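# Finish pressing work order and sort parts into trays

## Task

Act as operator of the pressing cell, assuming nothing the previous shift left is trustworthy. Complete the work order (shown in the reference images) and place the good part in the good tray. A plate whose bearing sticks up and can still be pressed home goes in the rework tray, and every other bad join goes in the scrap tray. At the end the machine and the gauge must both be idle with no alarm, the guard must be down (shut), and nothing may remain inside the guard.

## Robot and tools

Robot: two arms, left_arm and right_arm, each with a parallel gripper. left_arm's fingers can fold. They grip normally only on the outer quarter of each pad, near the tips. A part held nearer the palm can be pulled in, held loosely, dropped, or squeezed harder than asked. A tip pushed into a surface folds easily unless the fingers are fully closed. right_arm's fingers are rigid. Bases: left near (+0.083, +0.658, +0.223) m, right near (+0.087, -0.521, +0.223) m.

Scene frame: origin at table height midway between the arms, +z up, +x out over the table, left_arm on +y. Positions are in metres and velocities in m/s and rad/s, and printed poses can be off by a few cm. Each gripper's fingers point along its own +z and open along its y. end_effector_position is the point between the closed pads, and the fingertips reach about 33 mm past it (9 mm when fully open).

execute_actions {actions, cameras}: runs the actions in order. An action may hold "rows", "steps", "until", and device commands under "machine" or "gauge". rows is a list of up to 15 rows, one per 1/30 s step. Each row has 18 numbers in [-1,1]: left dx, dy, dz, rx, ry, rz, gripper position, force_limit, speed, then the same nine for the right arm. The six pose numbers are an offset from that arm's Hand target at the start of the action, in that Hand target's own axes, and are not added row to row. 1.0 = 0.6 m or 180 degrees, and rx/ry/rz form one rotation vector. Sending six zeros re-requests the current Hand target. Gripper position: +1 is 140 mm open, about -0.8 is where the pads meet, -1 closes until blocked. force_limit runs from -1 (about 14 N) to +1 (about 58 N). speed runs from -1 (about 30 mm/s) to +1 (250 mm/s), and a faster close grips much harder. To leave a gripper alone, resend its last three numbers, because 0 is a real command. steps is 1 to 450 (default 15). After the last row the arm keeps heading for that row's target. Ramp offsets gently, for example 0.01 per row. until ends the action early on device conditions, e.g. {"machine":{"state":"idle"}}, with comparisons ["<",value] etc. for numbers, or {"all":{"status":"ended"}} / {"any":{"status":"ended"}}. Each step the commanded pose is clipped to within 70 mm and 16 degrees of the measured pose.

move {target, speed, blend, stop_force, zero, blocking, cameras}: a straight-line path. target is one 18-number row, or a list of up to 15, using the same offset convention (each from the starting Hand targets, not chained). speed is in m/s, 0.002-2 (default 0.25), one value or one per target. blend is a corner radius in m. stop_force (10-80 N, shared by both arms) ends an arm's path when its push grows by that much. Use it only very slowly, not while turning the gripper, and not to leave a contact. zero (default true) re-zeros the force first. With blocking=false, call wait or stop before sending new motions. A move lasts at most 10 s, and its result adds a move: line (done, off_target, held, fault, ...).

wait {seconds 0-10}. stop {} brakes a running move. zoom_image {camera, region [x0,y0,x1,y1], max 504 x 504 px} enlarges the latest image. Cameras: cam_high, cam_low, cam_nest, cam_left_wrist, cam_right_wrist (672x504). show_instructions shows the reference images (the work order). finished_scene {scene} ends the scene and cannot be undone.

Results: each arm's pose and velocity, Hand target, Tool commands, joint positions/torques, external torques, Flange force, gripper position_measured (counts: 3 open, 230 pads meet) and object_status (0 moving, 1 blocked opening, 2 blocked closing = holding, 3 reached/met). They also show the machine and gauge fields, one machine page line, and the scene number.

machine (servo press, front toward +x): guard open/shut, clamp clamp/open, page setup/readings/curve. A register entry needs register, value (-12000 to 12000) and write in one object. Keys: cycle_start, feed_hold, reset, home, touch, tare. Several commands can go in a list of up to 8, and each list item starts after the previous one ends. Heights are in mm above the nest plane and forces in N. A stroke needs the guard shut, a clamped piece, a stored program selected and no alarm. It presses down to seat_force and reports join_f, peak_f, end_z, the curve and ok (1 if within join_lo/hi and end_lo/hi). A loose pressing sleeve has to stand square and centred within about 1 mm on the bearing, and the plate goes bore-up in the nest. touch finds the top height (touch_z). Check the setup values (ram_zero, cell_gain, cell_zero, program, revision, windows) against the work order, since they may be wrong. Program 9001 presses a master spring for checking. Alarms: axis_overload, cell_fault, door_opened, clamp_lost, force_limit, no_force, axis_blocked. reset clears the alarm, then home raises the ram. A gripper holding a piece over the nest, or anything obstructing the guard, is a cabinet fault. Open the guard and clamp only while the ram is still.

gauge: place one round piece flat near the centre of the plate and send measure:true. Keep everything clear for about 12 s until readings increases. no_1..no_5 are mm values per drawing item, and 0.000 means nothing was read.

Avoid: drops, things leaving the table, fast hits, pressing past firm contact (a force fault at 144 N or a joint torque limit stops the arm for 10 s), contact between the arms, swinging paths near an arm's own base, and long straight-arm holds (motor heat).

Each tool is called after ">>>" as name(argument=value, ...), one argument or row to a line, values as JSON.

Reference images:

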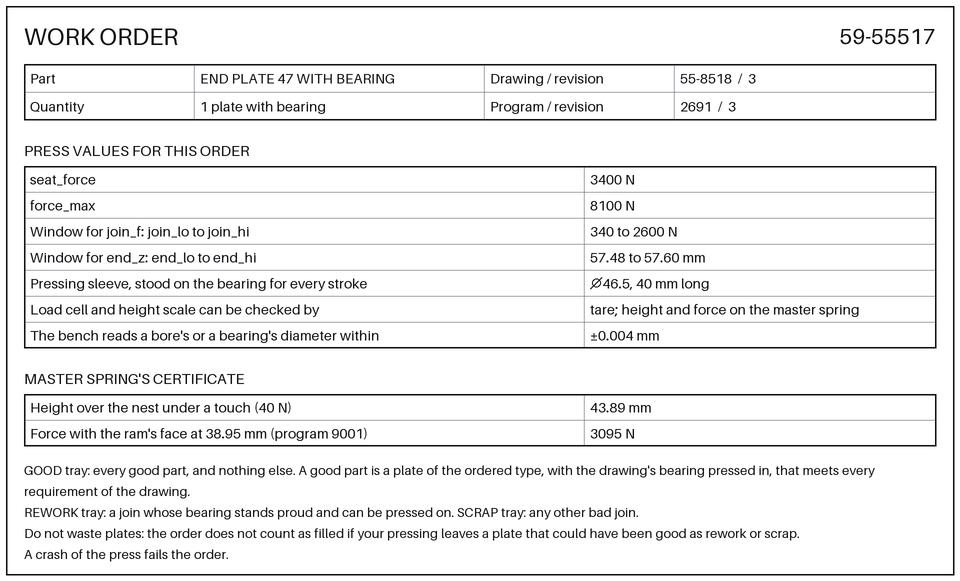

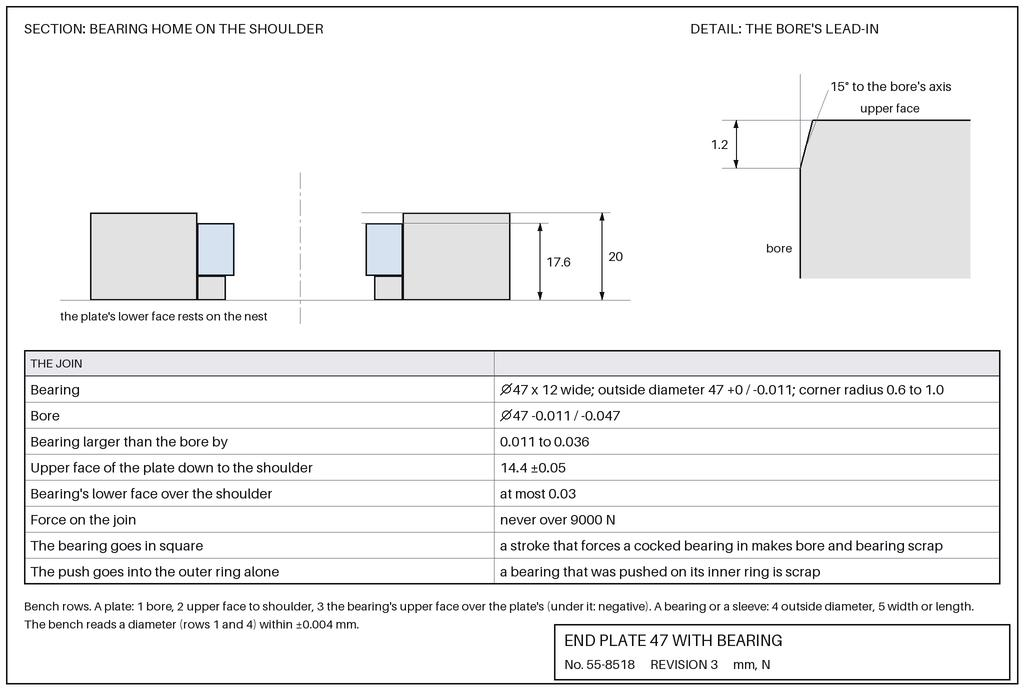

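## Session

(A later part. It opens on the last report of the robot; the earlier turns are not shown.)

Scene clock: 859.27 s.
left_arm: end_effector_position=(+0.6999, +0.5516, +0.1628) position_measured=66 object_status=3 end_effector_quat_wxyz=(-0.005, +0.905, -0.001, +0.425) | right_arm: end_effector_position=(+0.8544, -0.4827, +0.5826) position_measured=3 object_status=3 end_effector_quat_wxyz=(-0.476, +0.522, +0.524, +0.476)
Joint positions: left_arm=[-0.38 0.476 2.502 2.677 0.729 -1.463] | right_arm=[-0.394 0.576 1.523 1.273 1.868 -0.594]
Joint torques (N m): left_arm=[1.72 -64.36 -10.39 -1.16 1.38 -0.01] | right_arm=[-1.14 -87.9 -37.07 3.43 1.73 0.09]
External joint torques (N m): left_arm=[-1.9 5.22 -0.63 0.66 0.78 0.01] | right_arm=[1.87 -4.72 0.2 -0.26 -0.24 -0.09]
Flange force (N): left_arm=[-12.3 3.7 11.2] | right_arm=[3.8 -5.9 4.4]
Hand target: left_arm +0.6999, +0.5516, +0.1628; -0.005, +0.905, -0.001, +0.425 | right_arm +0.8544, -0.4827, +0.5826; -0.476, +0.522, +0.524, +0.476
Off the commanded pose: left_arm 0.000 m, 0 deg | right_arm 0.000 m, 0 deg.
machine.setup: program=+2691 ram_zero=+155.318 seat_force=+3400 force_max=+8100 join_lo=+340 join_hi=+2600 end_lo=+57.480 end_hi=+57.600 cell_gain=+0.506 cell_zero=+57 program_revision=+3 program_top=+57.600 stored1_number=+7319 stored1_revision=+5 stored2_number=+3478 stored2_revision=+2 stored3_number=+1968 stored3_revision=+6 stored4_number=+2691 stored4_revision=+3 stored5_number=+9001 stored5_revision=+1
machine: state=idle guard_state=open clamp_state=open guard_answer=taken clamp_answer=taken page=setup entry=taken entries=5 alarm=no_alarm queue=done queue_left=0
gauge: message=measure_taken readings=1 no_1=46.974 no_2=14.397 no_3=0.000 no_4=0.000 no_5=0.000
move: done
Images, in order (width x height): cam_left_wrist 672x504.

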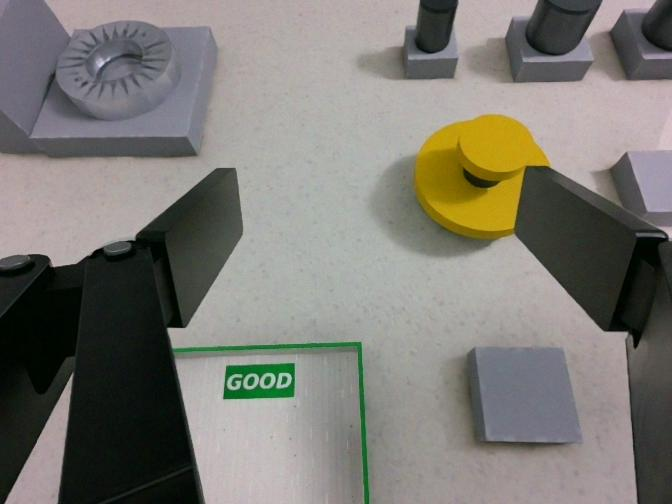

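>>> move(
  target=[0.0673,-0.3207,0.2047,0,0,0,0.6,0,0.5,0,0,0,0,0,0,1,1,1],
  speed=0.25,
  cameras=["cam_left_wrist"],
)

Scene clock: 865.60 s.
left_arm: end_effector_position=(+0.8195, +0.7448, +0.1173) position_measured=53 object_status=3 end_effector_quat_wxyz=(-0.005, +0.905, -0.001, +0.425) | right_arm: end_effector_position=(+0.8544, -0.4827, +0.5826) position_measured=3 object_status=3 end_effector_quat_wxyz=(-0.476, +0.522, +0.524, +0.476)
Joint positions: left_arm=[0.109 0.632 2.293 3.255 0.663 -1.589] | right_arm=[-0.394 0.576 1.523 1.273 1.868 -0.594]
Joint torques (N m): left_arm=[1.07 -78.28 -9.92 -1.58 1.41 0.01] | right_arm=[-1.29 -87.76 -37.15 3.41 1.72 0.02]
External joint torques (N m): left_arm=[-1.13 4.67 -1.16 0.58 0.78 -0.01] | right_arm=[0.68 -4.19 0.38 -0.18 -0.24 -0.02]
Flange force (N): left_arm=[-6.6 0.3 9.8] | right_arm=[3.2 -6.0 3.0]
Hand target: left_arm +0.8195, +0.7449, +0.1173; -0.005, +0.905, -0.001, +0.425 | right_arm +0.8544, -0.4827, +0.5826; -0.476, +0.522, +0.524, +0.476
Off the commanded pose: left_arm 0.000 m, 0 deg | right_arm 0.000 m, 0 deg.
machine.setup: program=+2691 ram_zero=+155.318 seat_force=+3400 force_max=+8100 join_lo=+340 join_hi=+2600 end_lo=+57.480 end_hi=+57.600 cell_gain=+0.506 cell_zero=+57 program_revision=+3 program_top=+57.600 stored1_number=+7319 stored1_revision=+5 stored2_number=+3478 stored2_revision=+2 stored3_number=+1968 stored3_revision=+6 stored4_number=+2691 stored4_revision=+3 stored5_number=+9001 stored5_revision=+1
machine: state=idle guard_state=open clamp_state=open guard_answer=taken clamp_answer=taken page=setup entry=taken entries=5 alarm=no_alarm queue=done queue_left=0
gauge: message=measure_taken readings=1 no_1=46.974 no_2=14.397 no_3=0.000 no_4=0.000 no_5=0.000
move: done
Images, in order (width x height): cam_left_wrist 672x504.

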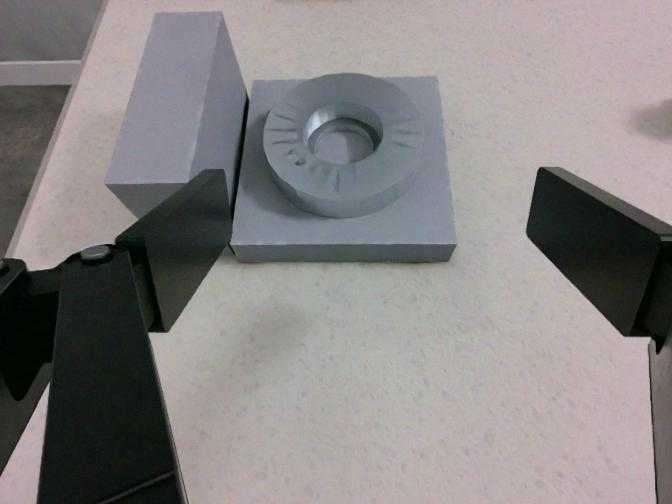

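>>> zoom_image(
  camera="cam_left_wrist",
  region=[230, 50, 470, 230],
)

Scaled by 2.100 from the camera's 672x504 image, which has a finer 960x720 frame.

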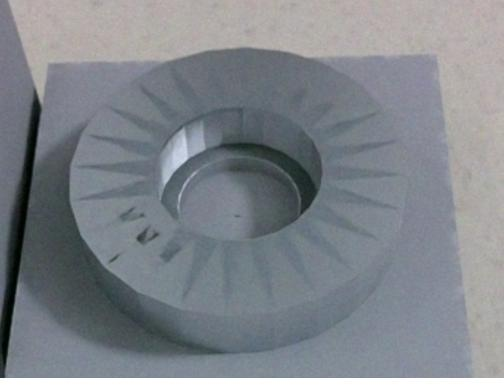

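>>> move(
  target=[
    [0.033,-0.0265,0.0843,0,0,0,-1,-1,0.5,0,0,0,0,0,0,1,1,1],
    [0.0252,-0.0265,0.1345,0,0,0,-1,-1,0.5,0,0,0,0,0,0,1,1,1],
    [0.0252,0.0152,0.1345,0,0,0,-1,-1,0.5,0,0,0,0,0,0,1,1,1],
    [0.0435,0.0152,0.0188,0,0,0,-1,-1,0.5,0,0,0,0,0,0,1,1,1],
  ],
  speed=[0.1,0.04,0.04,0.1],
  cameras=["cam_left_wrist"],
)

Scene clock: 902.63 s.
left_arm: end_effector_position=(+0.8449, +0.7357, +0.1300) position_measured=235 object_status=3 end_effector_quat_wxyz=(-0.005, +0.905, -0.001, +0.425) | right_arm: end_effector_position=(+0.8544, -0.4827, +0.5826) position_measured=3 object_status=3 end_effector_quat_wxyz=(-0.476, +0.522, +0.524, +0.476)
Joint positions: left_arm=[0.086 0.618 2.251 3.233 0.606 -1.59] | right_arm=[-0.394 0.576 1.523 1.273 1.868 -0.594]
Joint torques (N m): left_arm=[1.21 -79.91 -12.67 -1.88 1.36 -0.02] | right_arm=[-1.13 -87.91 -37.1 3.41 1.71 0.03]
External joint torques (N m): left_arm=[-1.63 5.19 -0.88 0.66 0.87 0.02] | right_arm=[1.22 -4.01 0.51 -0.23 -0.23 -0.03]
Flange force (N): left_arm=[-6.9 1.0 10.4] | right_arm=[3.0 -5.9 3.7]
Hand target: left_arm +0.8449, +0.7357, +0.1300; -0.005, +0.905, -0.001, +0.425 | right_arm +0.8544, -0.4827, +0.5826; -0.476, +0.522, +0.524, +0.476
Off the commanded pose: left_arm 0.000 m, 0 deg | right_arm 0.000 m, 0 deg.
machine.setup: program=+2691 ram_zero=+155.318 seat_force=+3400 force_max=+8100 join_lo=+340 join_hi=+2600 end_lo=+57.480 end_hi=+57.600 cell_gain=+0.506 cell_zero=+57 program_revision=+3 program_top=+57.600 stored1_number=+7319 stored1_revision=+5 stored2_number=+3478 stored2_revision=+2 stored3_number=+1968 stored3_revision=+6 stored4_number=+2691 stored4_revision=+3 stored5_number=+9001 stored5_revision=+1
machine: state=idle guard_state=open clamp_state=open guard_answer=taken clamp_answer=taken page=setup entry=taken entries=5 alarm=no_alarm queue=done queue_left=0
gauge: message=measure_taken readings=1 no_1=46.974 no_2=14.397 no_3=0.000 no_4=0.000 no_5=0.000
move: done
Images, in order (width x height): cam_left_wrist 672x504.

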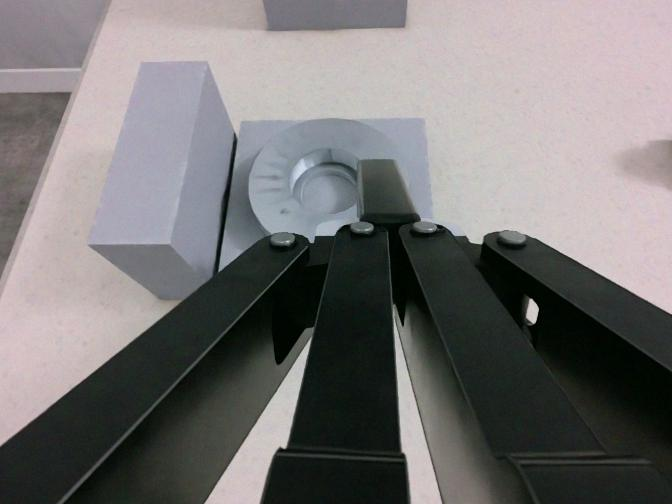

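>>> move(
  target=[
    [-0.0105,-0.0418,0.0655,0,0,0,-1,-1,0.5,0,0,0,0,0,0,1,1,1],
    [-0.0183,-0.0418,0.1157,0,0,0,-1,-1,0.5,0,0,0,0,0,0,1,1,1],
  ],
  speed=[0.1,0.04],
  cameras=["cam_left_wrist"],
)

>>> zoom_image(
  camera="cam_left_wrist",
  region=[220, 60, 520, 260],
)

Scene clock: 919.33 s.
left_arm: end_effector_position=(+0.8912, +0.7615, +0.0775) position_measured=235 object_status=3 end_effector_quat_wxyz=(-0.005, +0.905, -0.001, +0.425) | right_arm: end_effector_position=(+0.8544, -0.4827, +0.5826) position_measured=3 object_status=3 end_effector_quat_wxyz=(-0.476, +0.522, +0.524, +0.476)
Joint positions: left_arm=[0.125 0.745 2.144 3.282 0.627 -1.603] | right_arm=[-0.394 0.576 1.523 1.273 1.868 -0.594]
Joint torques (N m): left_arm=[1.56 -89.65 -11.85 -1.73 1.37 -0.06] | right_arm=[-1.21 -87.92 -37.06 3.39 1.75 0.02]
External joint torques (N m): left_arm=[-1.73 5.71 -0.5 0.58 0.84 0.06] | right_arm=[1.58 -4.7 0.18 -0.2 -0.26 -0.02]
Flange force (N): left_arm=[-7.4 1.4 9.8] | right_arm=[3.9 -5.9 4.1]
Hand target: left_arm +0.8912, +0.7615, +0.0775; -0.005, +0.905, -0.001, +0.425 | right_arm +0.8544, -0.4827, +0.5826; -0.476, +0.522, +0.524, +0.476
Off the commanded pose: left_arm 0.000 m, 0 deg | right_arm 0.000 m, 0 deg.
machine.setup: program=+2691 ram_zero=+155.318 seat_force=+3400 force_max=+8100 join_lo=+340 join_hi=+2600 end_lo=+57.480 end_hi=+57.600 cell_gain=+0.506 cell_zero=+57 program_revision=+3 program_top=+57.600 stored1_number=+7319 stored1_revision=+5 stored2_number=+3478 stored2_revision=+2 stored3_number=+1968 stored3_revision=+6 stored4_number=+2691 stored4_revision=+3 stored5_number=+9001 stored5_revision=+1
machine: state=idle guard_state=open clamp_state=open guard_answer=taken clamp_answer=taken page=setup entry=taken entries=5 alarm=no_alarm queue=done queue_left=0
gauge: message=measure_taken readings=1 no_1=46.974 no_2=14.397 no_3=0.000 no_4=0.000 no_5=0.000
move: done
Images, in order (width x height): cam_left_wrist 672x504.

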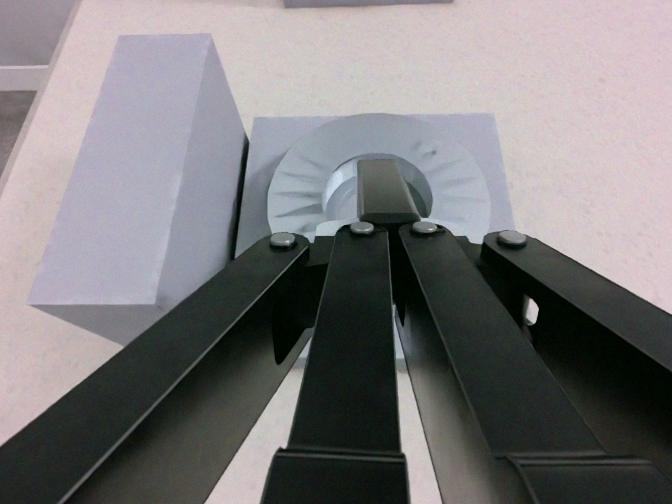

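Scaled by 1.680 from the camera's 672x504 image, which has a finer 960x720 frame.

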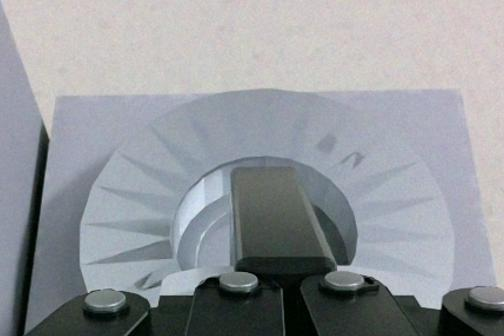

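>>> move(
  target=[0,0.0417,0.008,0,0,0,-1,-1,0.5,0,0,0,0,0,0,1,1,1],
  speed=0.04,
  cameras=["cam_left_wrist"],
)

Scene clock: 923.30 s.
left_arm: end_effector_position=(+0.8951, +0.7365, +0.0743) position_measured=235 object_status=3 end_effector_quat_wxyz=(-0.005, +0.905, -0.001, +0.425) | right_arm: end_effector_position=(+0.8544, -0.4827, +0.5826) position_measured=3 object_status=3 end_effector_quat_wxyz=(-0.476, +0.522, +0.524, +0.476)
Joint positions: left_arm=[0.08 0.751 2.143 3.222 0.632 -1.584] | right_arm=[-0.394 0.576 1.523 1.273 1.868 -0.594]
Joint torques (N m): left_arm=[-8.74 -64.45 -0.79 1 -5.75 -0.02] | right_arm=[-1.2 -87.75 -37.16 3.4 1.76 0.08]
External joint torques (N m): left_arm=[8.41 -19.69 -11.61 -2.11 7.95 0.02] | right_arm=[1.53 -4.91 0.22 -0.21 -0.26 -0.08]
Flange force (N): left_arm=[15.9 -10.7 -12.6] | right_arm=[3.9 -6.3 4.2]
Hand target: left_arm +0.8950, +0.7365, +0.0742; -0.005, +0.905, -0.001, +0.425 | right_arm +0.8544, -0.4827, +0.5826; -0.476, +0.522, +0.524, +0.476
Off the commanded pose: left_arm 0.000 m, 0 deg | right_arm 0.000 m, 0 deg.
machine.setup: program=+2691 ram_zero=+155.318 seat_force=+3400 force_max=+8100 join_lo=+340 join_hi=+2600 end_lo=+57.480 end_hi=+57.600 cell_gain=+0.506 cell_zero=+57 program_revision=+3 program_top=+57.600 stored1_number=+7319 stored1_revision=+5 stored2_number=+3478 stored2_revision=+2 stored3_number=+1968 stored3_revision=+6 stored4_number=+2691 stored4_revision=+3 stored5_number=+9001 stored5_revision=+1
machine: state=idle guard_state=open clamp_state=open guard_answer=taken clamp_answer=taken page=setup entry=taken entries=5 alarm=no_alarm queue=done queue_left=0
gauge: message=measure_taken readings=1 no_1=46.974 no_2=14.397 no_3=0.000 no_4=0.000 no_5=0.000
move: done
Images, in order (width x height): cam_left_wrist 672x504.

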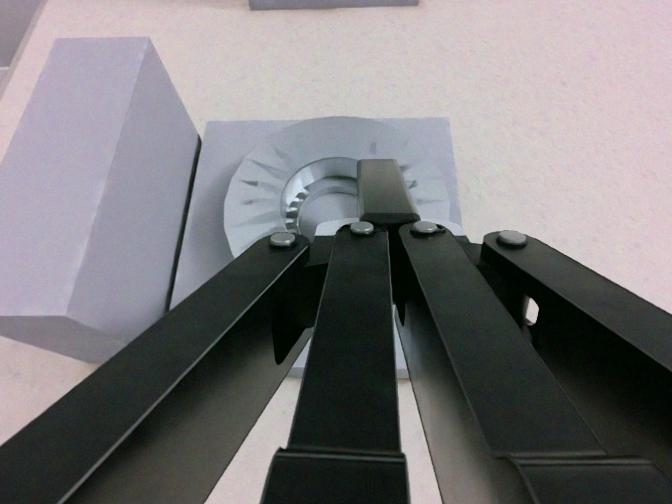

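>>> move(
  target=[
    [0.0255,0,-0.0214,0,0,0,-1,-1,0.5,0,0,0,0,0,0,1,1,1],
    [0.0255,-0.0358,-0.0214,0,0,0,-1,-1,0.5,0,0,0,0,0,0,1,1,1],
    [-0.0075,-0.0358,0.0063,0,0,0,-1,-1,0.5,0,0,0,0,0,0,1,1,1],
  ],
  speed=0.05,
  cameras=["cam_left_wrist"],
)

>>> zoom_image(
  camera="cam_left_wrist",
  region=[220, 60, 520, 260],
)

Scene clock: 931.63 s.
left_arm: end_effector_position=(+0.8950, +0.7580, +0.0685) position_measured=235 object_status=3 end_effector_quat_wxyz=(-0.005, +0.905, -0.001, +0.425) | right_arm: end_effector_position=(+0.8544, -0.4827, +0.5826) position_measured=3 object_status=3 end_effector_quat_wxyz=(-0.476, +0.522, +0.524, +0.476)
Joint positions: left_arm=[0.118 0.763 2.135 3.271 0.637 -1.598] | right_arm=[-0.394 0.576 1.523 1.273 1.868 -0.594]
Joint torques (N m): left_arm=[1.63 -90.79 -11.46 -1.71 1.38 0.01] | right_arm=[-1.39 -87.82 -37.13 3.37 1.71 0.04]
External joint torques (N m): left_arm=[-1.97 5.89 -0.61 0.61 0.83 -0.01] | right_arm=[1.25 -5.11 0.06 -0.15 -0.22 -0.04]
Flange force (N): left_arm=[-7.5 1.7 10.1] | right_arm=[4.3 -6.3 3.8]
Hand target: left_arm +0.8949, +0.7580, +0.0685; -0.005, +0.905, -0.001, +0.425 | right_arm +0.8544, -0.4827, +0.5826; -0.476, +0.522, +0.524, +0.476
Off the commanded pose: left_arm 0.000 m, 0 deg | right_arm 0.000 m, 0 deg.
machine.setup: program=+2691 ram_zero=+155.318 seat_force=+3400 force_max=+8100 join_lo=+340 join_hi=+2600 end_lo=+57.480 end_hi=+57.600 cell_gain=+0.506 cell_zero=+57 program_revision=+3 program_top=+57.600 stored1_number=+7319 stored1_revision=+5 stored2_number=+3478 stored2_revision=+2 stored3_number=+1968 stored3_revision=+6 stored4_number=+2691 stored4_revision=+3 stored5_number=+9001 stored5_revision=+1
machine: state=idle guard_state=open clamp_state=open guard_answer=taken clamp_answer=taken page=setup entry=taken entries=5 alarm=no_alarm queue=done queue_left=0
gauge: message=measure_taken readings=1 no_1=46.974 no_2=14.397 no_3=0.000 no_4=0.000 no_5=0.000
move: done
Images, in order (width x height): cam_left_wrist 672x504.

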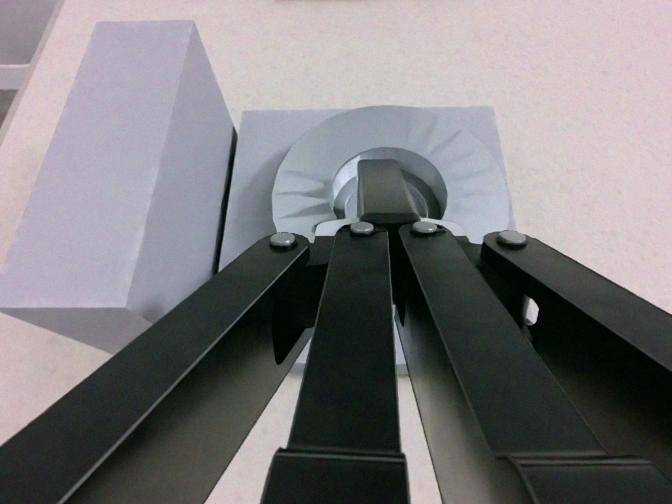

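Scaled by 1.680 from the camera's 672x504 image, which has a finer 960x720 frame.

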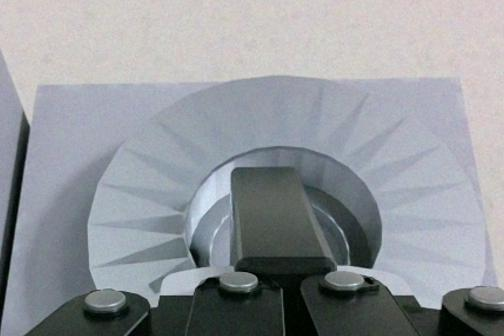

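>>> move(
  target=[
    [0,0,-0.15,0,0,0,-1,-1,0.5,0,0,0,0,0,0,1,1,1],
    [0,0.0158,-0.15,0,0,0,0.62,0,0.5,0,0,0,0,0,0,1,1,1],
  ],
  speed=0.15,
  cameras=["cam_left_wrist"],
)

>>> zoom_image(
  camera="cam_left_wrist",
  region=[220, 60, 520, 260],
)

Scene clock: 938.57 s.
left_arm: end_effector_position=(+0.8257, +0.7477, +0.1259) position_measured=50 object_status=0 end_effector_quat_wxyz=(-0.005, +0.905, -0.001, +0.425) | right_arm: end_effector_position=(+0.8544, -0.4827, +0.5826) position_measured=3 object_status=3 end_effector_quat_wxyz=(-0.476, +0.522, +0.524, +0.476)
Joint positions: left_arm=[0.113 0.618 2.282 3.264 0.637 -1.596] | right_arm=[-0.394 0.576 1.523 1.273 1.868 -0.594]
Joint torques (N m): left_arm=[1.55 -78 -11.49 -1.74 1.4 0.05] | right_arm=[-1.3 -87.71 -37.18 3.37 1.71 0.02]
External joint torques (N m): left_arm=[-1.77 4.89 -0.54 0.63 0.78 -0.05] | right_arm=[1.25 -4.51 0.42 -0.18 -0.23 -0.02]
Flange force (N): left_arm=[-7.0 1.5 9.4] | right_arm=[3.6 -6.3 3.8]
Hand target: left_arm +0.8257, +0.7477, +0.1259; -0.005, +0.905, -0.001, +0.425 | right_arm +0.8544, -0.4827, +0.5826; -0.476, +0.522, +0.524, +0.476
Off the commanded pose: left_arm 0.000 m, 0 deg | right_arm 0.000 m, 0 deg.
machine.setup: program=+2691 ram_zero=+155.318 seat_force=+3400 force_max=+8100 join_lo=+340 join_hi=+2600 end_lo=+57.480 end_hi=+57.600 cell_gain=+0.506 cell_zero=+57 program_revision=+3 program_top=+57.600 stored1_number=+7319 stored1_revision=+5 stored2_number=+3478 stored2_revision=+2 stored3_number=+1968 stored3_revision=+6 stored4_number=+2691 stored4_revision=+3 stored5_number=+9001 stored5_revision=+1
machine: state=idle guard_state=open clamp_state=open guard_answer=taken clamp_answer=taken page=setup entry=taken entries=5 alarm=no_alarm queue=done queue_left=0
gauge: message=measure_taken readings=1 no_1=46.974 no_2=14.397 no_3=0.000 no_4=0.000 no_5=0.000
move: done
Images, in order (width x height): cam_left_wrist 672x504.

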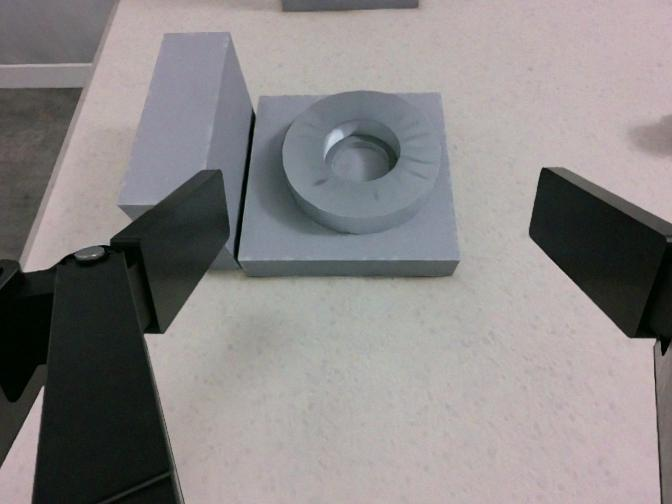

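Scaled by 1.680 from the camera's 672x504 image, which has a finer 960x720 frame.

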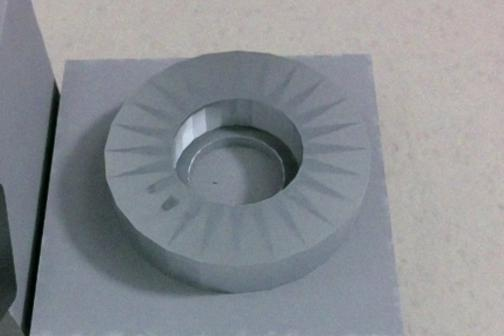

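>>> move(
  target=[
    [-0.0134,-0.008,0.0403,0,0,0,0.51,0,0.5,0,0,0,0,0,0,1,1,1],
    [-0.0134,-0.008,0.1736,0,0,0,0.51,0,0.5,0,0,0,0,0,0,1,1,1],
    [-0.0134,-0.008,0.1736,0,0,0,-1,0,-0.8,0,0,0,0,0,0,1,1,1],
  ],
  speed=[0.15,0.06,0.05],
  cameras=["cam_left_wrist"],
)

Scene clock: 948.30 s.
left_arm: end_effector_position=(+0.9007, +0.7535, +0.0532) position_measured=85 object_status=0 end_effector_quat_wxyz=(-0.005, +0.905, -0.001, +0.425) | right_arm: end_effector_position=(+0.8544, -0.4827, +0.5826) position_measured=3 object_status=3 end_effector_quat_wxyz=(-0.476, +0.522, +0.524, +0.476)
Joint positions: left_arm=[0.109 0.794 2.121 3.257 0.652 -1.592] | right_arm=[-0.394 0.576 1.523 1.273 1.868 -0.594]
Joint torques (N m): left_arm=[1.22 -80.45 -10.15 -1.58 -1.38 0.03] | right_arm=[-1.27 -87.77 -37.14 3.39 1.74 0.06]
External joint torques (N m): left_arm=[-1.41 -6.56 -1.36 0.54 3.58 -0.03] | right_arm=[0.9 -4.35 0.27 -0.17 -0.25 -0.07]
Flange force (N): left_arm=[1.7 1.9 -8.2] | right_arm=[3.4 -6.0 3.3]
Hand target: left_arm +0.9007, +0.7535, +0.0532; -0.005, +0.905, -0.001, +0.425 | right_arm +0.8544, -0.4827, +0.5826; -0.476, +0.522, +0.524, +0.476
Off the commanded pose: left_arm 0.000 m, 0 deg | right_arm 0.000 m, 0 deg.
machine.setup: program=+2691 ram_zero=+155.318 seat_force=+3400 force_max=+8100 join_lo=+340 join_hi=+2600 end_lo=+57.480 end_hi=+57.600 cell_gain=+0.506 cell_zero=+57 program_revision=+3 program_top=+57.600 stored1_number=+7319 stored1_revision=+5 stored2_number=+3478 stored2_revision=+2 stored3_number=+1968 stored3_revision=+6 stored4_number=+2691 stored4_revision=+3 stored5_number=+9001 stored5_revision=+1
machine: state=idle guard_state=open clamp_state=open guard_answer=taken clamp_answer=taken page=setup entry=taken entries=5 alarm=no_alarm queue=done queue_left=0
gauge: message=measure_taken readings=1 no_1=46.974 no_2=14.397 no_3=0.000 no_4=0.000 no_5=0.000
move: done
Images, in order (width x height): cam_left_wrist 672x504.

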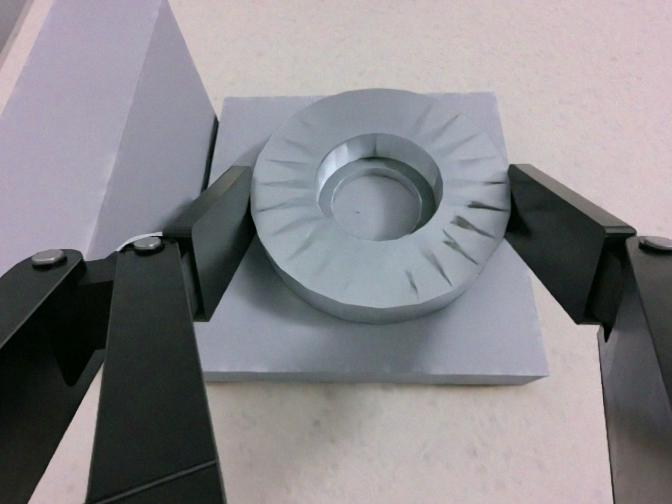

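>>> move(
  target=[
    [0.0552,0,-0.0898,0,0,0,-1,0,-0.8,0,0,0,0,0,0,1,1,1],
    [-0.0078,0.4225,-0.2343,0,0,0,-1,0,-0.8,0,0,0,0,0,0,1,1,1],
    [-0.0711,0.6058,-0.5947,-0.1915,0,0.1612,-1,0,-0.8,0,0,0,0,0,0,1,1,1],
    [-0.0818,0.7558,-0.6075,-0.383,0,0.3223,-1,0,-0.8,0,0,0,0,0,0,1,1,1],
  ],
  blend=[0.02,0.03,0.03,0],
  speed=[0.1,0.2,0.2,0.15],
  cameras=["cam_left_wrist"],
)

Scene clock: 962.60 s.
left_arm: end_effector_position=(+0.5905, +0.2971, +0.2439) position_measured=85 object_status=2 end_effector_quat_wxyz=(+0.293, +0.642, -0.643, +0.298) | right_arm: end_effector_position=(+0.8544, -0.4827, +0.5826) position_measured=3 object_status=3 end_effector_quat_wxyz=(-0.476, +0.522, +0.524, +0.476)
Joint positions: left_arm=[-0.272 0.398 2.229 4.895 0.833 -2.254] | right_arm=[-0.394 0.576 1.523 1.273 1.868 -0.594]
Joint torques (N m): left_arm=[1.65 -65.64 -18.24 -1.66 1.47 -0.05] | right_arm=[-1.17 -87.84 -37.17 3.4 1.75 0.03]
External joint torques (N m): left_arm=[-1.84 6.83 0.2 1.03 0.19 0.04] | right_arm=[0.65 -4.15 0.43 -0.18 -0.27 -0.03]
Flange force (N): left_arm=[-5.7 -6.5 9.2] | right_arm=[3.1 -6.2 3.1]
Hand target: left_arm +0.5905, +0.2971, +0.2439; +0.293, +0.642, -0.643, +0.298 | right_arm +0.8544, -0.4827, +0.5826; -0.476, +0.522, +0.524, +0.476
Off the commanded pose: left_arm 0.000 m, 0 deg | right_arm 0.000 m, 0 deg.
machine.setup: program=+2691 ram_zero=+155.318 seat_force=+3400 force_max=+8100 join_lo=+340 join_hi=+2600 end_lo=+57.480 end_hi=+57.600 cell_gain=+0.506 cell_zero=+57 program_revision=+3 program_top=+57.600 stored1_number=+7319 stored1_revision=+5 stored2_number=+3478 stored2_revision=+2 stored3_number=+1968 stored3_revision=+6 stored4_number=+2691 stored4_revision=+3 stored5_number=+9001 stored5_revision=+1
machine: state=idle guard_state=open clamp_state=open guard_answer=taken clamp_answer=taken page=setup entry=taken entries=5 alarm=no_alarm queue=done queue_left=0
gauge: message=measure_taken readings=1 no_1=46.974 no_2=14.397 no_3=0.000 no_4=0.000 no_5=0.000
move: done
Images, in order (width x height): cam_left_wrist 672x504.

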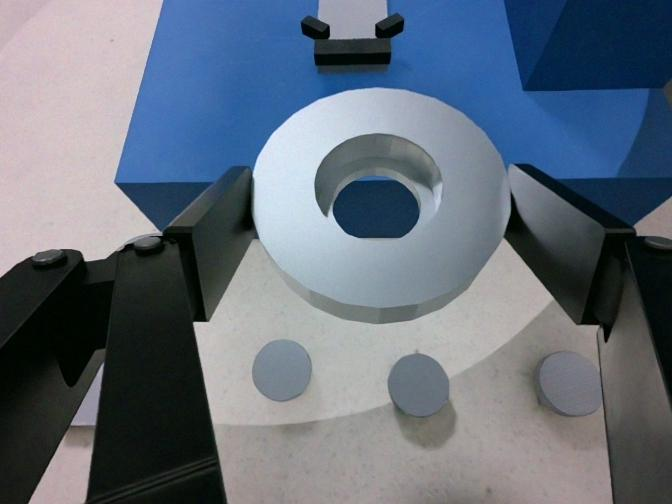

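>>> move(
  target=[
    [-0.0102,-0.0158,0.089,0,0,0,-1,0,-0.8,0,0,0,0,0,0,1,1,1],
    [0.2568,-0.0158,0.3942,0,0,0,-1,0,-0.8,0,0,0,0,0,0,1,1,1],
    [0.198,-0.0158,0.4433,0,0,0,-1,0,-0.8,0,0,0,0,0,0,1,1,1],
  ],
  blend=[0.02,0,0],
  speed=[0.1,0.15,0.06],
  cameras=["cam_left_wrist","cam_nest","cam_right_wrist"],
)

Scene clock: 982.30 s.
left_arm: end_effector_position=(+0.6004, +0.0268, +0.2066) position_measured=85 object_status=2 end_effector_quat_wxyz=(+0.293, +0.642, -0.643, +0.298) | right_arm: end_effector_position=(+0.8544, -0.4827, +0.5826) position_measured=3 object_status=3 end_effector_quat_wxyz=(-0.476, +0.522, +0.524, +0.476)
Joint positions: left_arm=[-0.682 0.578 1.997 4.608 0.626 -2.343] | right_arm=[-0.394 0.576 1.523 1.273 1.868 -0.594]
Joint torques (N m): left_arm=[-0.01 -90.45 -23.95 -2.28 1.7 0.04] | right_arm=[-1 -87.63 -37.09 3.4 1.71 0.03]
External joint torques (N m): left_arm=[-0.1 11.96 3.18 1.14 -0.16 -0.04] | right_arm=[0.73 -4.2 0.35 -0.2 -0.24 -0.03]
External joint torques when the fault began: left_arm=[18.36 12.94 12.94 1.42 -1.46 0.07]
Flange force (N): left_arm=[-10.0 -6.2 12.4] | right_arm=[3.3 -6.0 3.1]
Flange force when the fault began (N): left_arm=[-33.1 -9.3 -10.8]
Hand target: left_arm +0.6004, +0.0268, +0.2066; +0.293, +0.642, -0.643, +0.298 (not the last commanded pose) | right_arm +0.8544, -0.4827, +0.5826; -0.476, +0.522, +0.524, +0.476
Tool commands: left_gripper/position=-1.0 left_gripper/force_limit=+0.003922 left_gripper/speed=-0.796078 right_gripper/position=+1.0 right_gripper/force_limit=+1.0 right_gripper/speed=+1.0
Off the commanded pose: left_arm 0.047 m, 0 deg | right_arm 0.000 m, 0 deg.
FORCE FAULT: contact force on the left arm reached its limit, and that arm stopped for 10 seconds. The contact can be on any part of that arm, not only on its tool. That arm's remaining commands of this call were not run. That arm's target is now where it stood when the stop ended, not its last command. That arm accepts commands again.
machine.setup: program=+2691 ram_zero=+155.318 seat_force=+3400 force_max=+8100 join_lo=+340 join_hi=+2600 end_lo=+57.480 end_hi=+57.600 cell_gain=+0.506 cell_zero=+57 program_revision=+3 program_top=+57.600 stored1_number=+7319 stored1_revision=+5 stored2_number=+3478 stored2_revision=+2 stored3_number=+1968 stored3_revision=+6 stored4_number=+2691 stored4_revision=+3 stored5_number=+9001 stored5_revision=+1
machine: state=idle guard_state=open clamp_state=open guard_answer=taken clamp_answer=taken page=setup entry=taken entries=5 alarm=no_alarm queue=done queue_left=0
gauge: message=measure_taken readings=1 no_1=46.974 no_2=14.397 no_3=0.000 no_4=0.000 no_5=0.000
move: fault (left_arm); path passed 2 of 3 targets
Images, in order (width x height): cam_nest 672x504, cam_left_wrist 672x504, cam_right_wrist 672x504.

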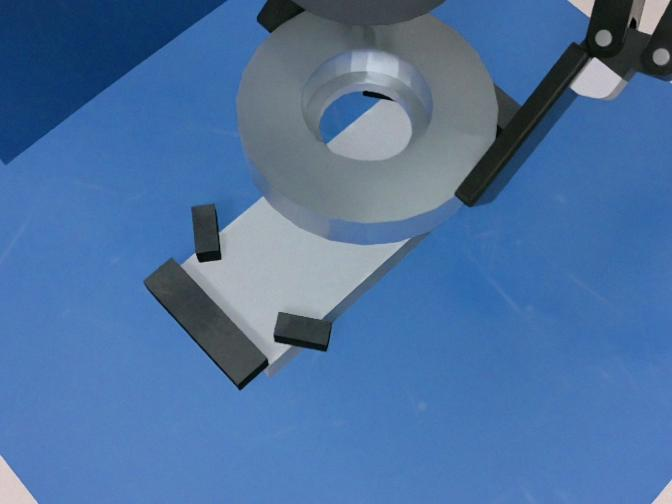

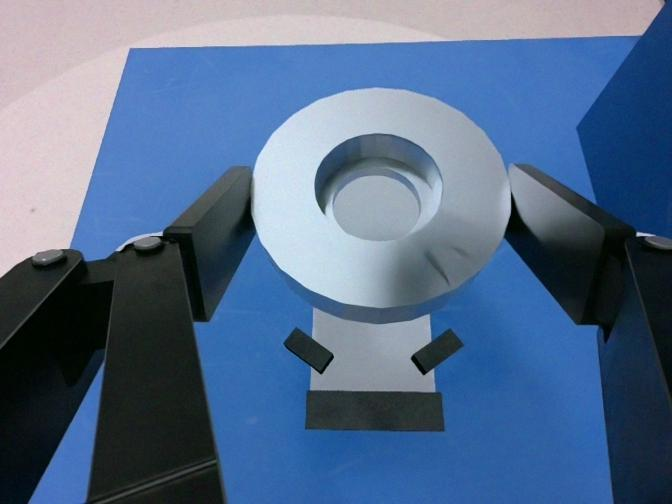

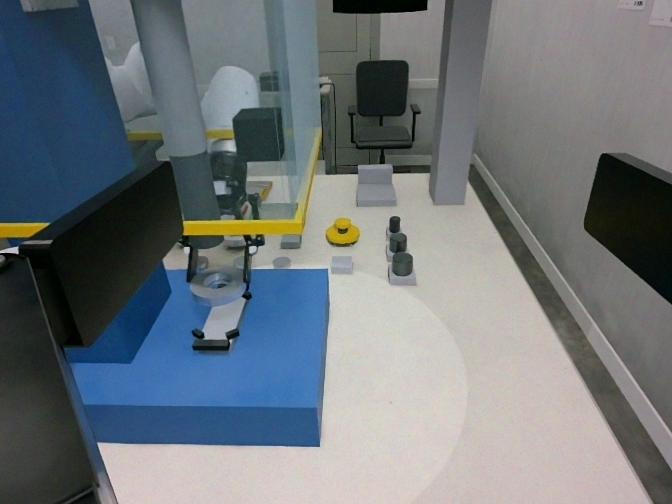

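>>> move(
  target=[
    [-0.0148,0,0.0124,0,0,0,-1,0,-0.8,0,0,0,0,0,0,1,1,1],
    [-0.0171,0,0.0357,0,0,0,-1,0,-0.8,0,0,0,0,0,0,1,1,1],
    [-0.049,0,0.0625,0,0,0,-1,0,-0.8,0,0,0,0,0,0,1,1,1],
  ],
  speed=[0.03,0.04,0.04],
  cameras=["cam_left_wrist","cam_nest","cam_right_wrist"],
)

Scene clock: 993.23 s.
left_arm: end_effector_position=(+0.6007, +0.0175, +0.1599) position_measured=85 object_status=2 end_effector_quat_wxyz=(+0.293, +0.642, -0.643, +0.298) | right_arm: end_effector_position=(+0.8544, -0.4827, +0.5826) position_measured=3 object_status=3 end_effector_quat_wxyz=(-0.476, +0.522, +0.524, +0.476)
Joint positions: left_arm=[-0.692 0.654 1.989 4.505 0.631 -2.226] | right_arm=[-0.394 0.576 1.523 1.273 1.868 -0.594]
Joint torques (N m): left_arm=[1.58 -90.85 -18.75 -2.1 1.55 -0.02] | right_arm=[-1.26 -87.4 -37.04 3.4 1.72 0.04]
External joint torques (N m): left_arm=[-1.33 8.54 0.58 0.9 0.14 0.02] | right_arm=[0.83 -4.62 0.33 -0.19 -0.23 -0.04]
Flange force (N): left_arm=[-5.5 -5.5 11.2] | right_arm=[3.6 -6.5 3.3]
Hand target: left_arm +0.6007, +0.0175, +0.1599; +0.293, +0.642, -0.643, +0.298 | right_arm +0.8544, -0.4827, +0.5826; -0.476, +0.522, +0.524, +0.476
Off the commanded pose: left_arm 0.000 m, 0 deg | right_arm 0.000 m, 0 deg.
machine.setup: program=+2691 ram_zero=+155.318 seat_force=+3400 force_max=+8100 join_lo=+340 join_hi=+2600 end_lo=+57.480 end_hi=+57.600 cell_gain=+0.506 cell_zero=+57 program_revision=+3 program_top=+57.600 stored1_number=+7319 stored1_revision=+5 stored2_number=+3478 stored2_revision=+2 stored3_number=+1968 stored3_revision=+6 stored4_number=+2691 stored4_revision=+3 stored5_number=+9001 stored5_revision=+1
machine: state=idle guard_state=open clamp_state=open guard_answer=taken clamp_answer=taken page=setup entry=taken entries=5 alarm=no_alarm queue=done queue_left=0
gauge: message=measure_taken readings=1 no_1=46.974 no_2=14.397 no_3=0.000 no_4=0.000 no_5=0.000
move: done
Images, in order (width x height): cam_nest 672x504, cam_left_wrist 672x504, cam_right_wrist 672x504.

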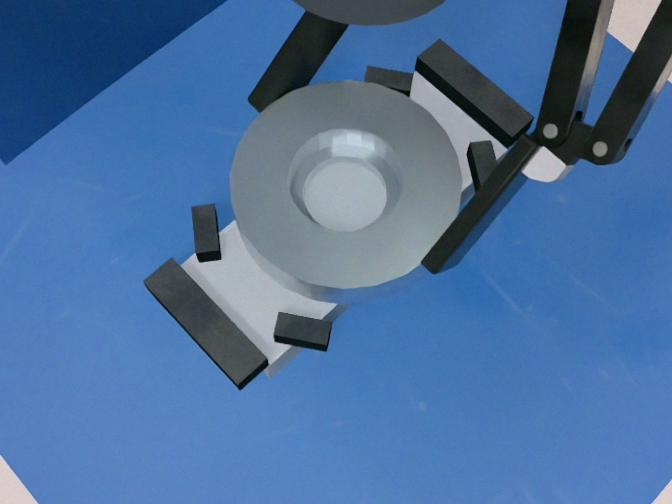

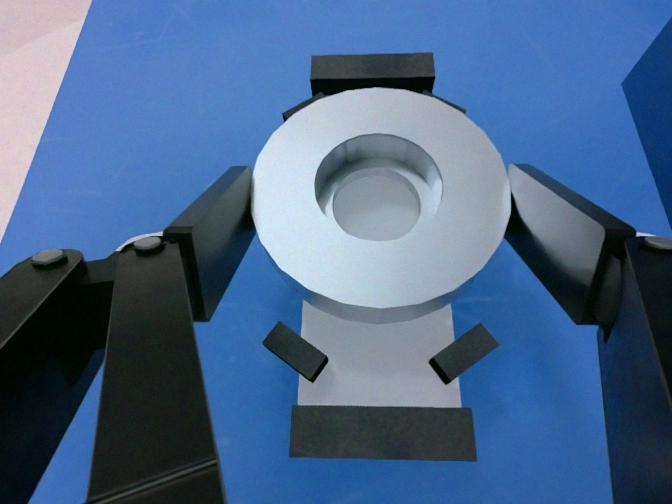

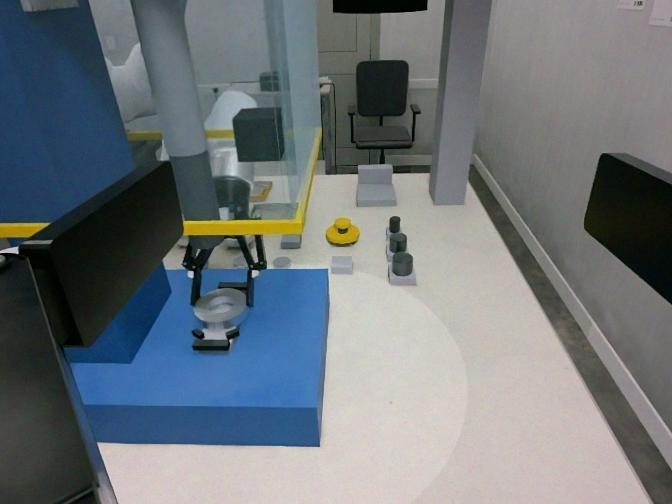

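>>> move(
  target=[-0.0293,0,0.0246,0,0,0,-1,0,-0.8,0,0,0,0,0,0,1,1,1],
  speed=0.012,
  stop_force=12,
)

>>> execute_actions(
  actions=[],
  cameras=["cam_nest","cam_left_wrist"],
)

Scene clock: 999.80 s.
left_arm: end_effector_position=(+0.6009, +0.0175, +0.1485) position_measured=85 object_status=2 end_effector_quat_wxyz=(+0.293, +0.642, -0.643, +0.298) | right_arm: end_effector_position=(+0.8544, -0.4827, +0.5826) position_measured=3 object_status=3 end_effector_quat_wxyz=(-0.476, +0.522, +0.524, +0.476)
Joint positions: left_arm=[-0.692 0.672 1.989 4.481 0.635 -2.197] | right_arm=[-0.394 0.576 1.523 1.273 1.868 -0.594]
Joint torques (N m): left_arm=[2.33 -74.13 -14.3 -1.55 -2.87 -0.38] | right_arm=[-1.34 -87.79 -37.27 3.38 1.74 0.03]
External joint torques (N m): left_arm=[-2.48 -9.36 -3.3 0.31 4.61 0.38] | right_arm=[0.88 -4.56 0.42 -0.16 -0.26 -0.03]
Flange force (N): left_arm=[8.7 2.0 -9.2] | right_arm=[3.5 -6.6 3.5]
Hand target: left_arm +0.6009, +0.0175, +0.1485; +0.293, +0.642, -0.643, +0.298 (not the last commanded pose) | right_arm +0.8544, -0.4827, +0.5826; -0.476, +0.522, +0.524, +0.476
Off the commanded pose: left_arm 0.012 m, 0 deg | right_arm 0.000 m, 0 deg.
machine.setup: program=+2691 ram_zero=+155.318 seat_force=+3400 force_max=+8100 join_lo=+340 join_hi=+2600 end_lo=+57.480 end_hi=+57.600 cell_gain=+0.506 cell_zero=+57 program_revision=+3 program_top=+57.600 stored1_number=+7319 stored1_revision=+5 stored2_number=+3478 stored2_revision=+2 stored3_number=+1968 stored3_revision=+6 stored4_number=+2691 stored4_revision=+3 stored5_number=+9001 stored5_revision=+1
machine: state=idle guard_state=open clamp_state=open guard_answer=taken clamp_answer=taken page=setup entry=taken entries=5 alarm=no_alarm queue=done queue_left=0
gauge: message=measure_taken readings=1 no_1=46.974 no_2=14.397 no_3=0.000 no_4=0.000 no_5=0.000
move: contact (left_arm)

Scene clock: 999.80 s.
left_arm: end_effector_position=(+0.6009, +0.0175, +0.1485) position_measured=85 object_status=2 end_effector_quat_wxyz=(+0.293, +0.642, -0.643, +0.298) | right_arm: end_effector_position=(+0.8544, -0.4827, +0.5826) position_measured=3 object_status=3 end_effector_quat_wxyz=(-0.476, +0.522, +0.524, +0.476)
Joint positions: left_arm=[-0.692 0.672 1.989 4.481 0.635 -2.197] | right_arm=[-0.394 0.576 1.523 1.273 1.868 -0.594]
Joint velocities: within noise
Joint torques (N m): left_arm=[2.33 -74.13 -14.3 -1.55 -2.87 -0.38] | right_arm=[-1.34 -87.79 -37.27 3.38 1.74 0.03]
External joint torques (N m): left_arm=[-2.48 -9.36 -3.3 0.31 4.61 0.38] | right_arm=[0.88 -4.56 0.42 -0.16 -0.26 -0.03]
Flange force (N): left_arm=[8.7 2.0 -9.2] | right_arm=[3.5 -6.6 3.5]
Hand target: left_arm +0.6009, +0.0175, +0.1485; +0.293, +0.642, -0.643, +0.298 (not the last commanded pose) | right_arm +0.8544, -0.4827, +0.5826; -0.476, +0.522, +0.524, +0.476
Tool commands: left_gripper/position=-1.0 left_gripper/force_limit=+0.0 left_gripper/speed=-0.8 right_gripper/position=+1.0 right_gripper/force_limit=+1.0 right_gripper/speed=+1.0
Off the commanded pose: left_arm 0.012 m, 0 deg | right_arm 0.000 m, 0 deg.
machine.setup: program=+2691 ram_zero=+155.318 seat_force=+3400 force_max=+8100 join_lo=+340 join_hi=+2600 end_lo=+57.480 end_hi=+57.600 cell_gain=+0.506 cell_zero=+57 program_revision=+3 program_top=+57.600 stored1_number=+7319 stored1_revision=+5 stored2_number=+3478 stored2_revision=+2 stored3_number=+1968 stored3_revision=+6 stored4_number=+2691 stored4_revision=+3 stored5_number=+9001 stored5_revision=+1
machine: state=idle guard_state=open clamp_state=open guard_answer=taken clamp_answer=taken page=setup entry=taken entries=5 alarm=no_alarm queue=done queue_left=0
gauge: message=measure_taken readings=1 no_1=46.974 no_2=14.397 no_3=0.000 no_4=0.000 no_5=0.000
Images, in order (width x height): cam_nest 672x504, cam_left_wrist 672x504.

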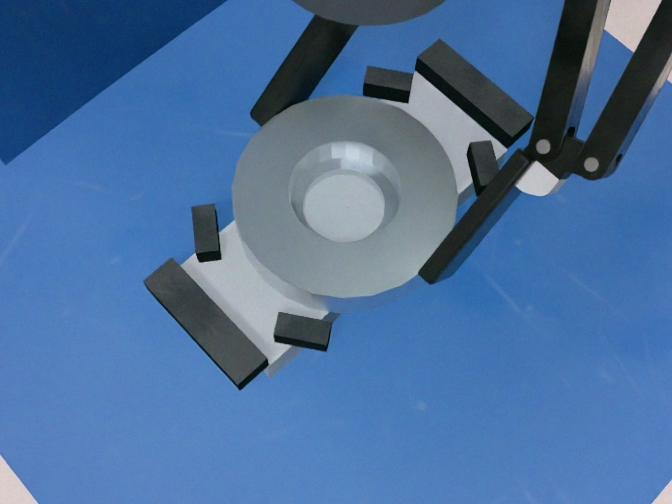

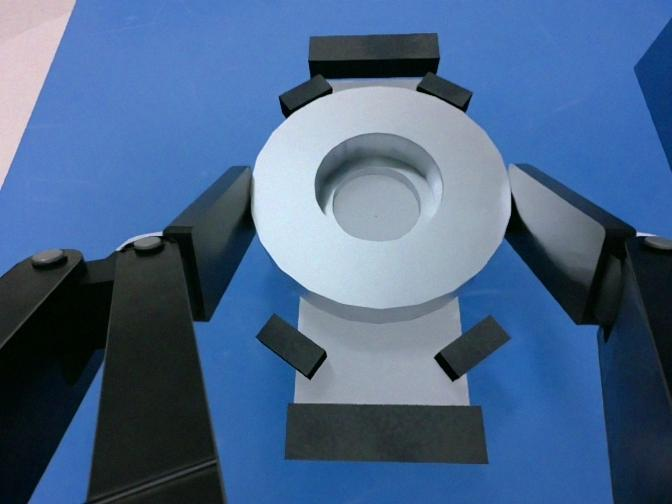

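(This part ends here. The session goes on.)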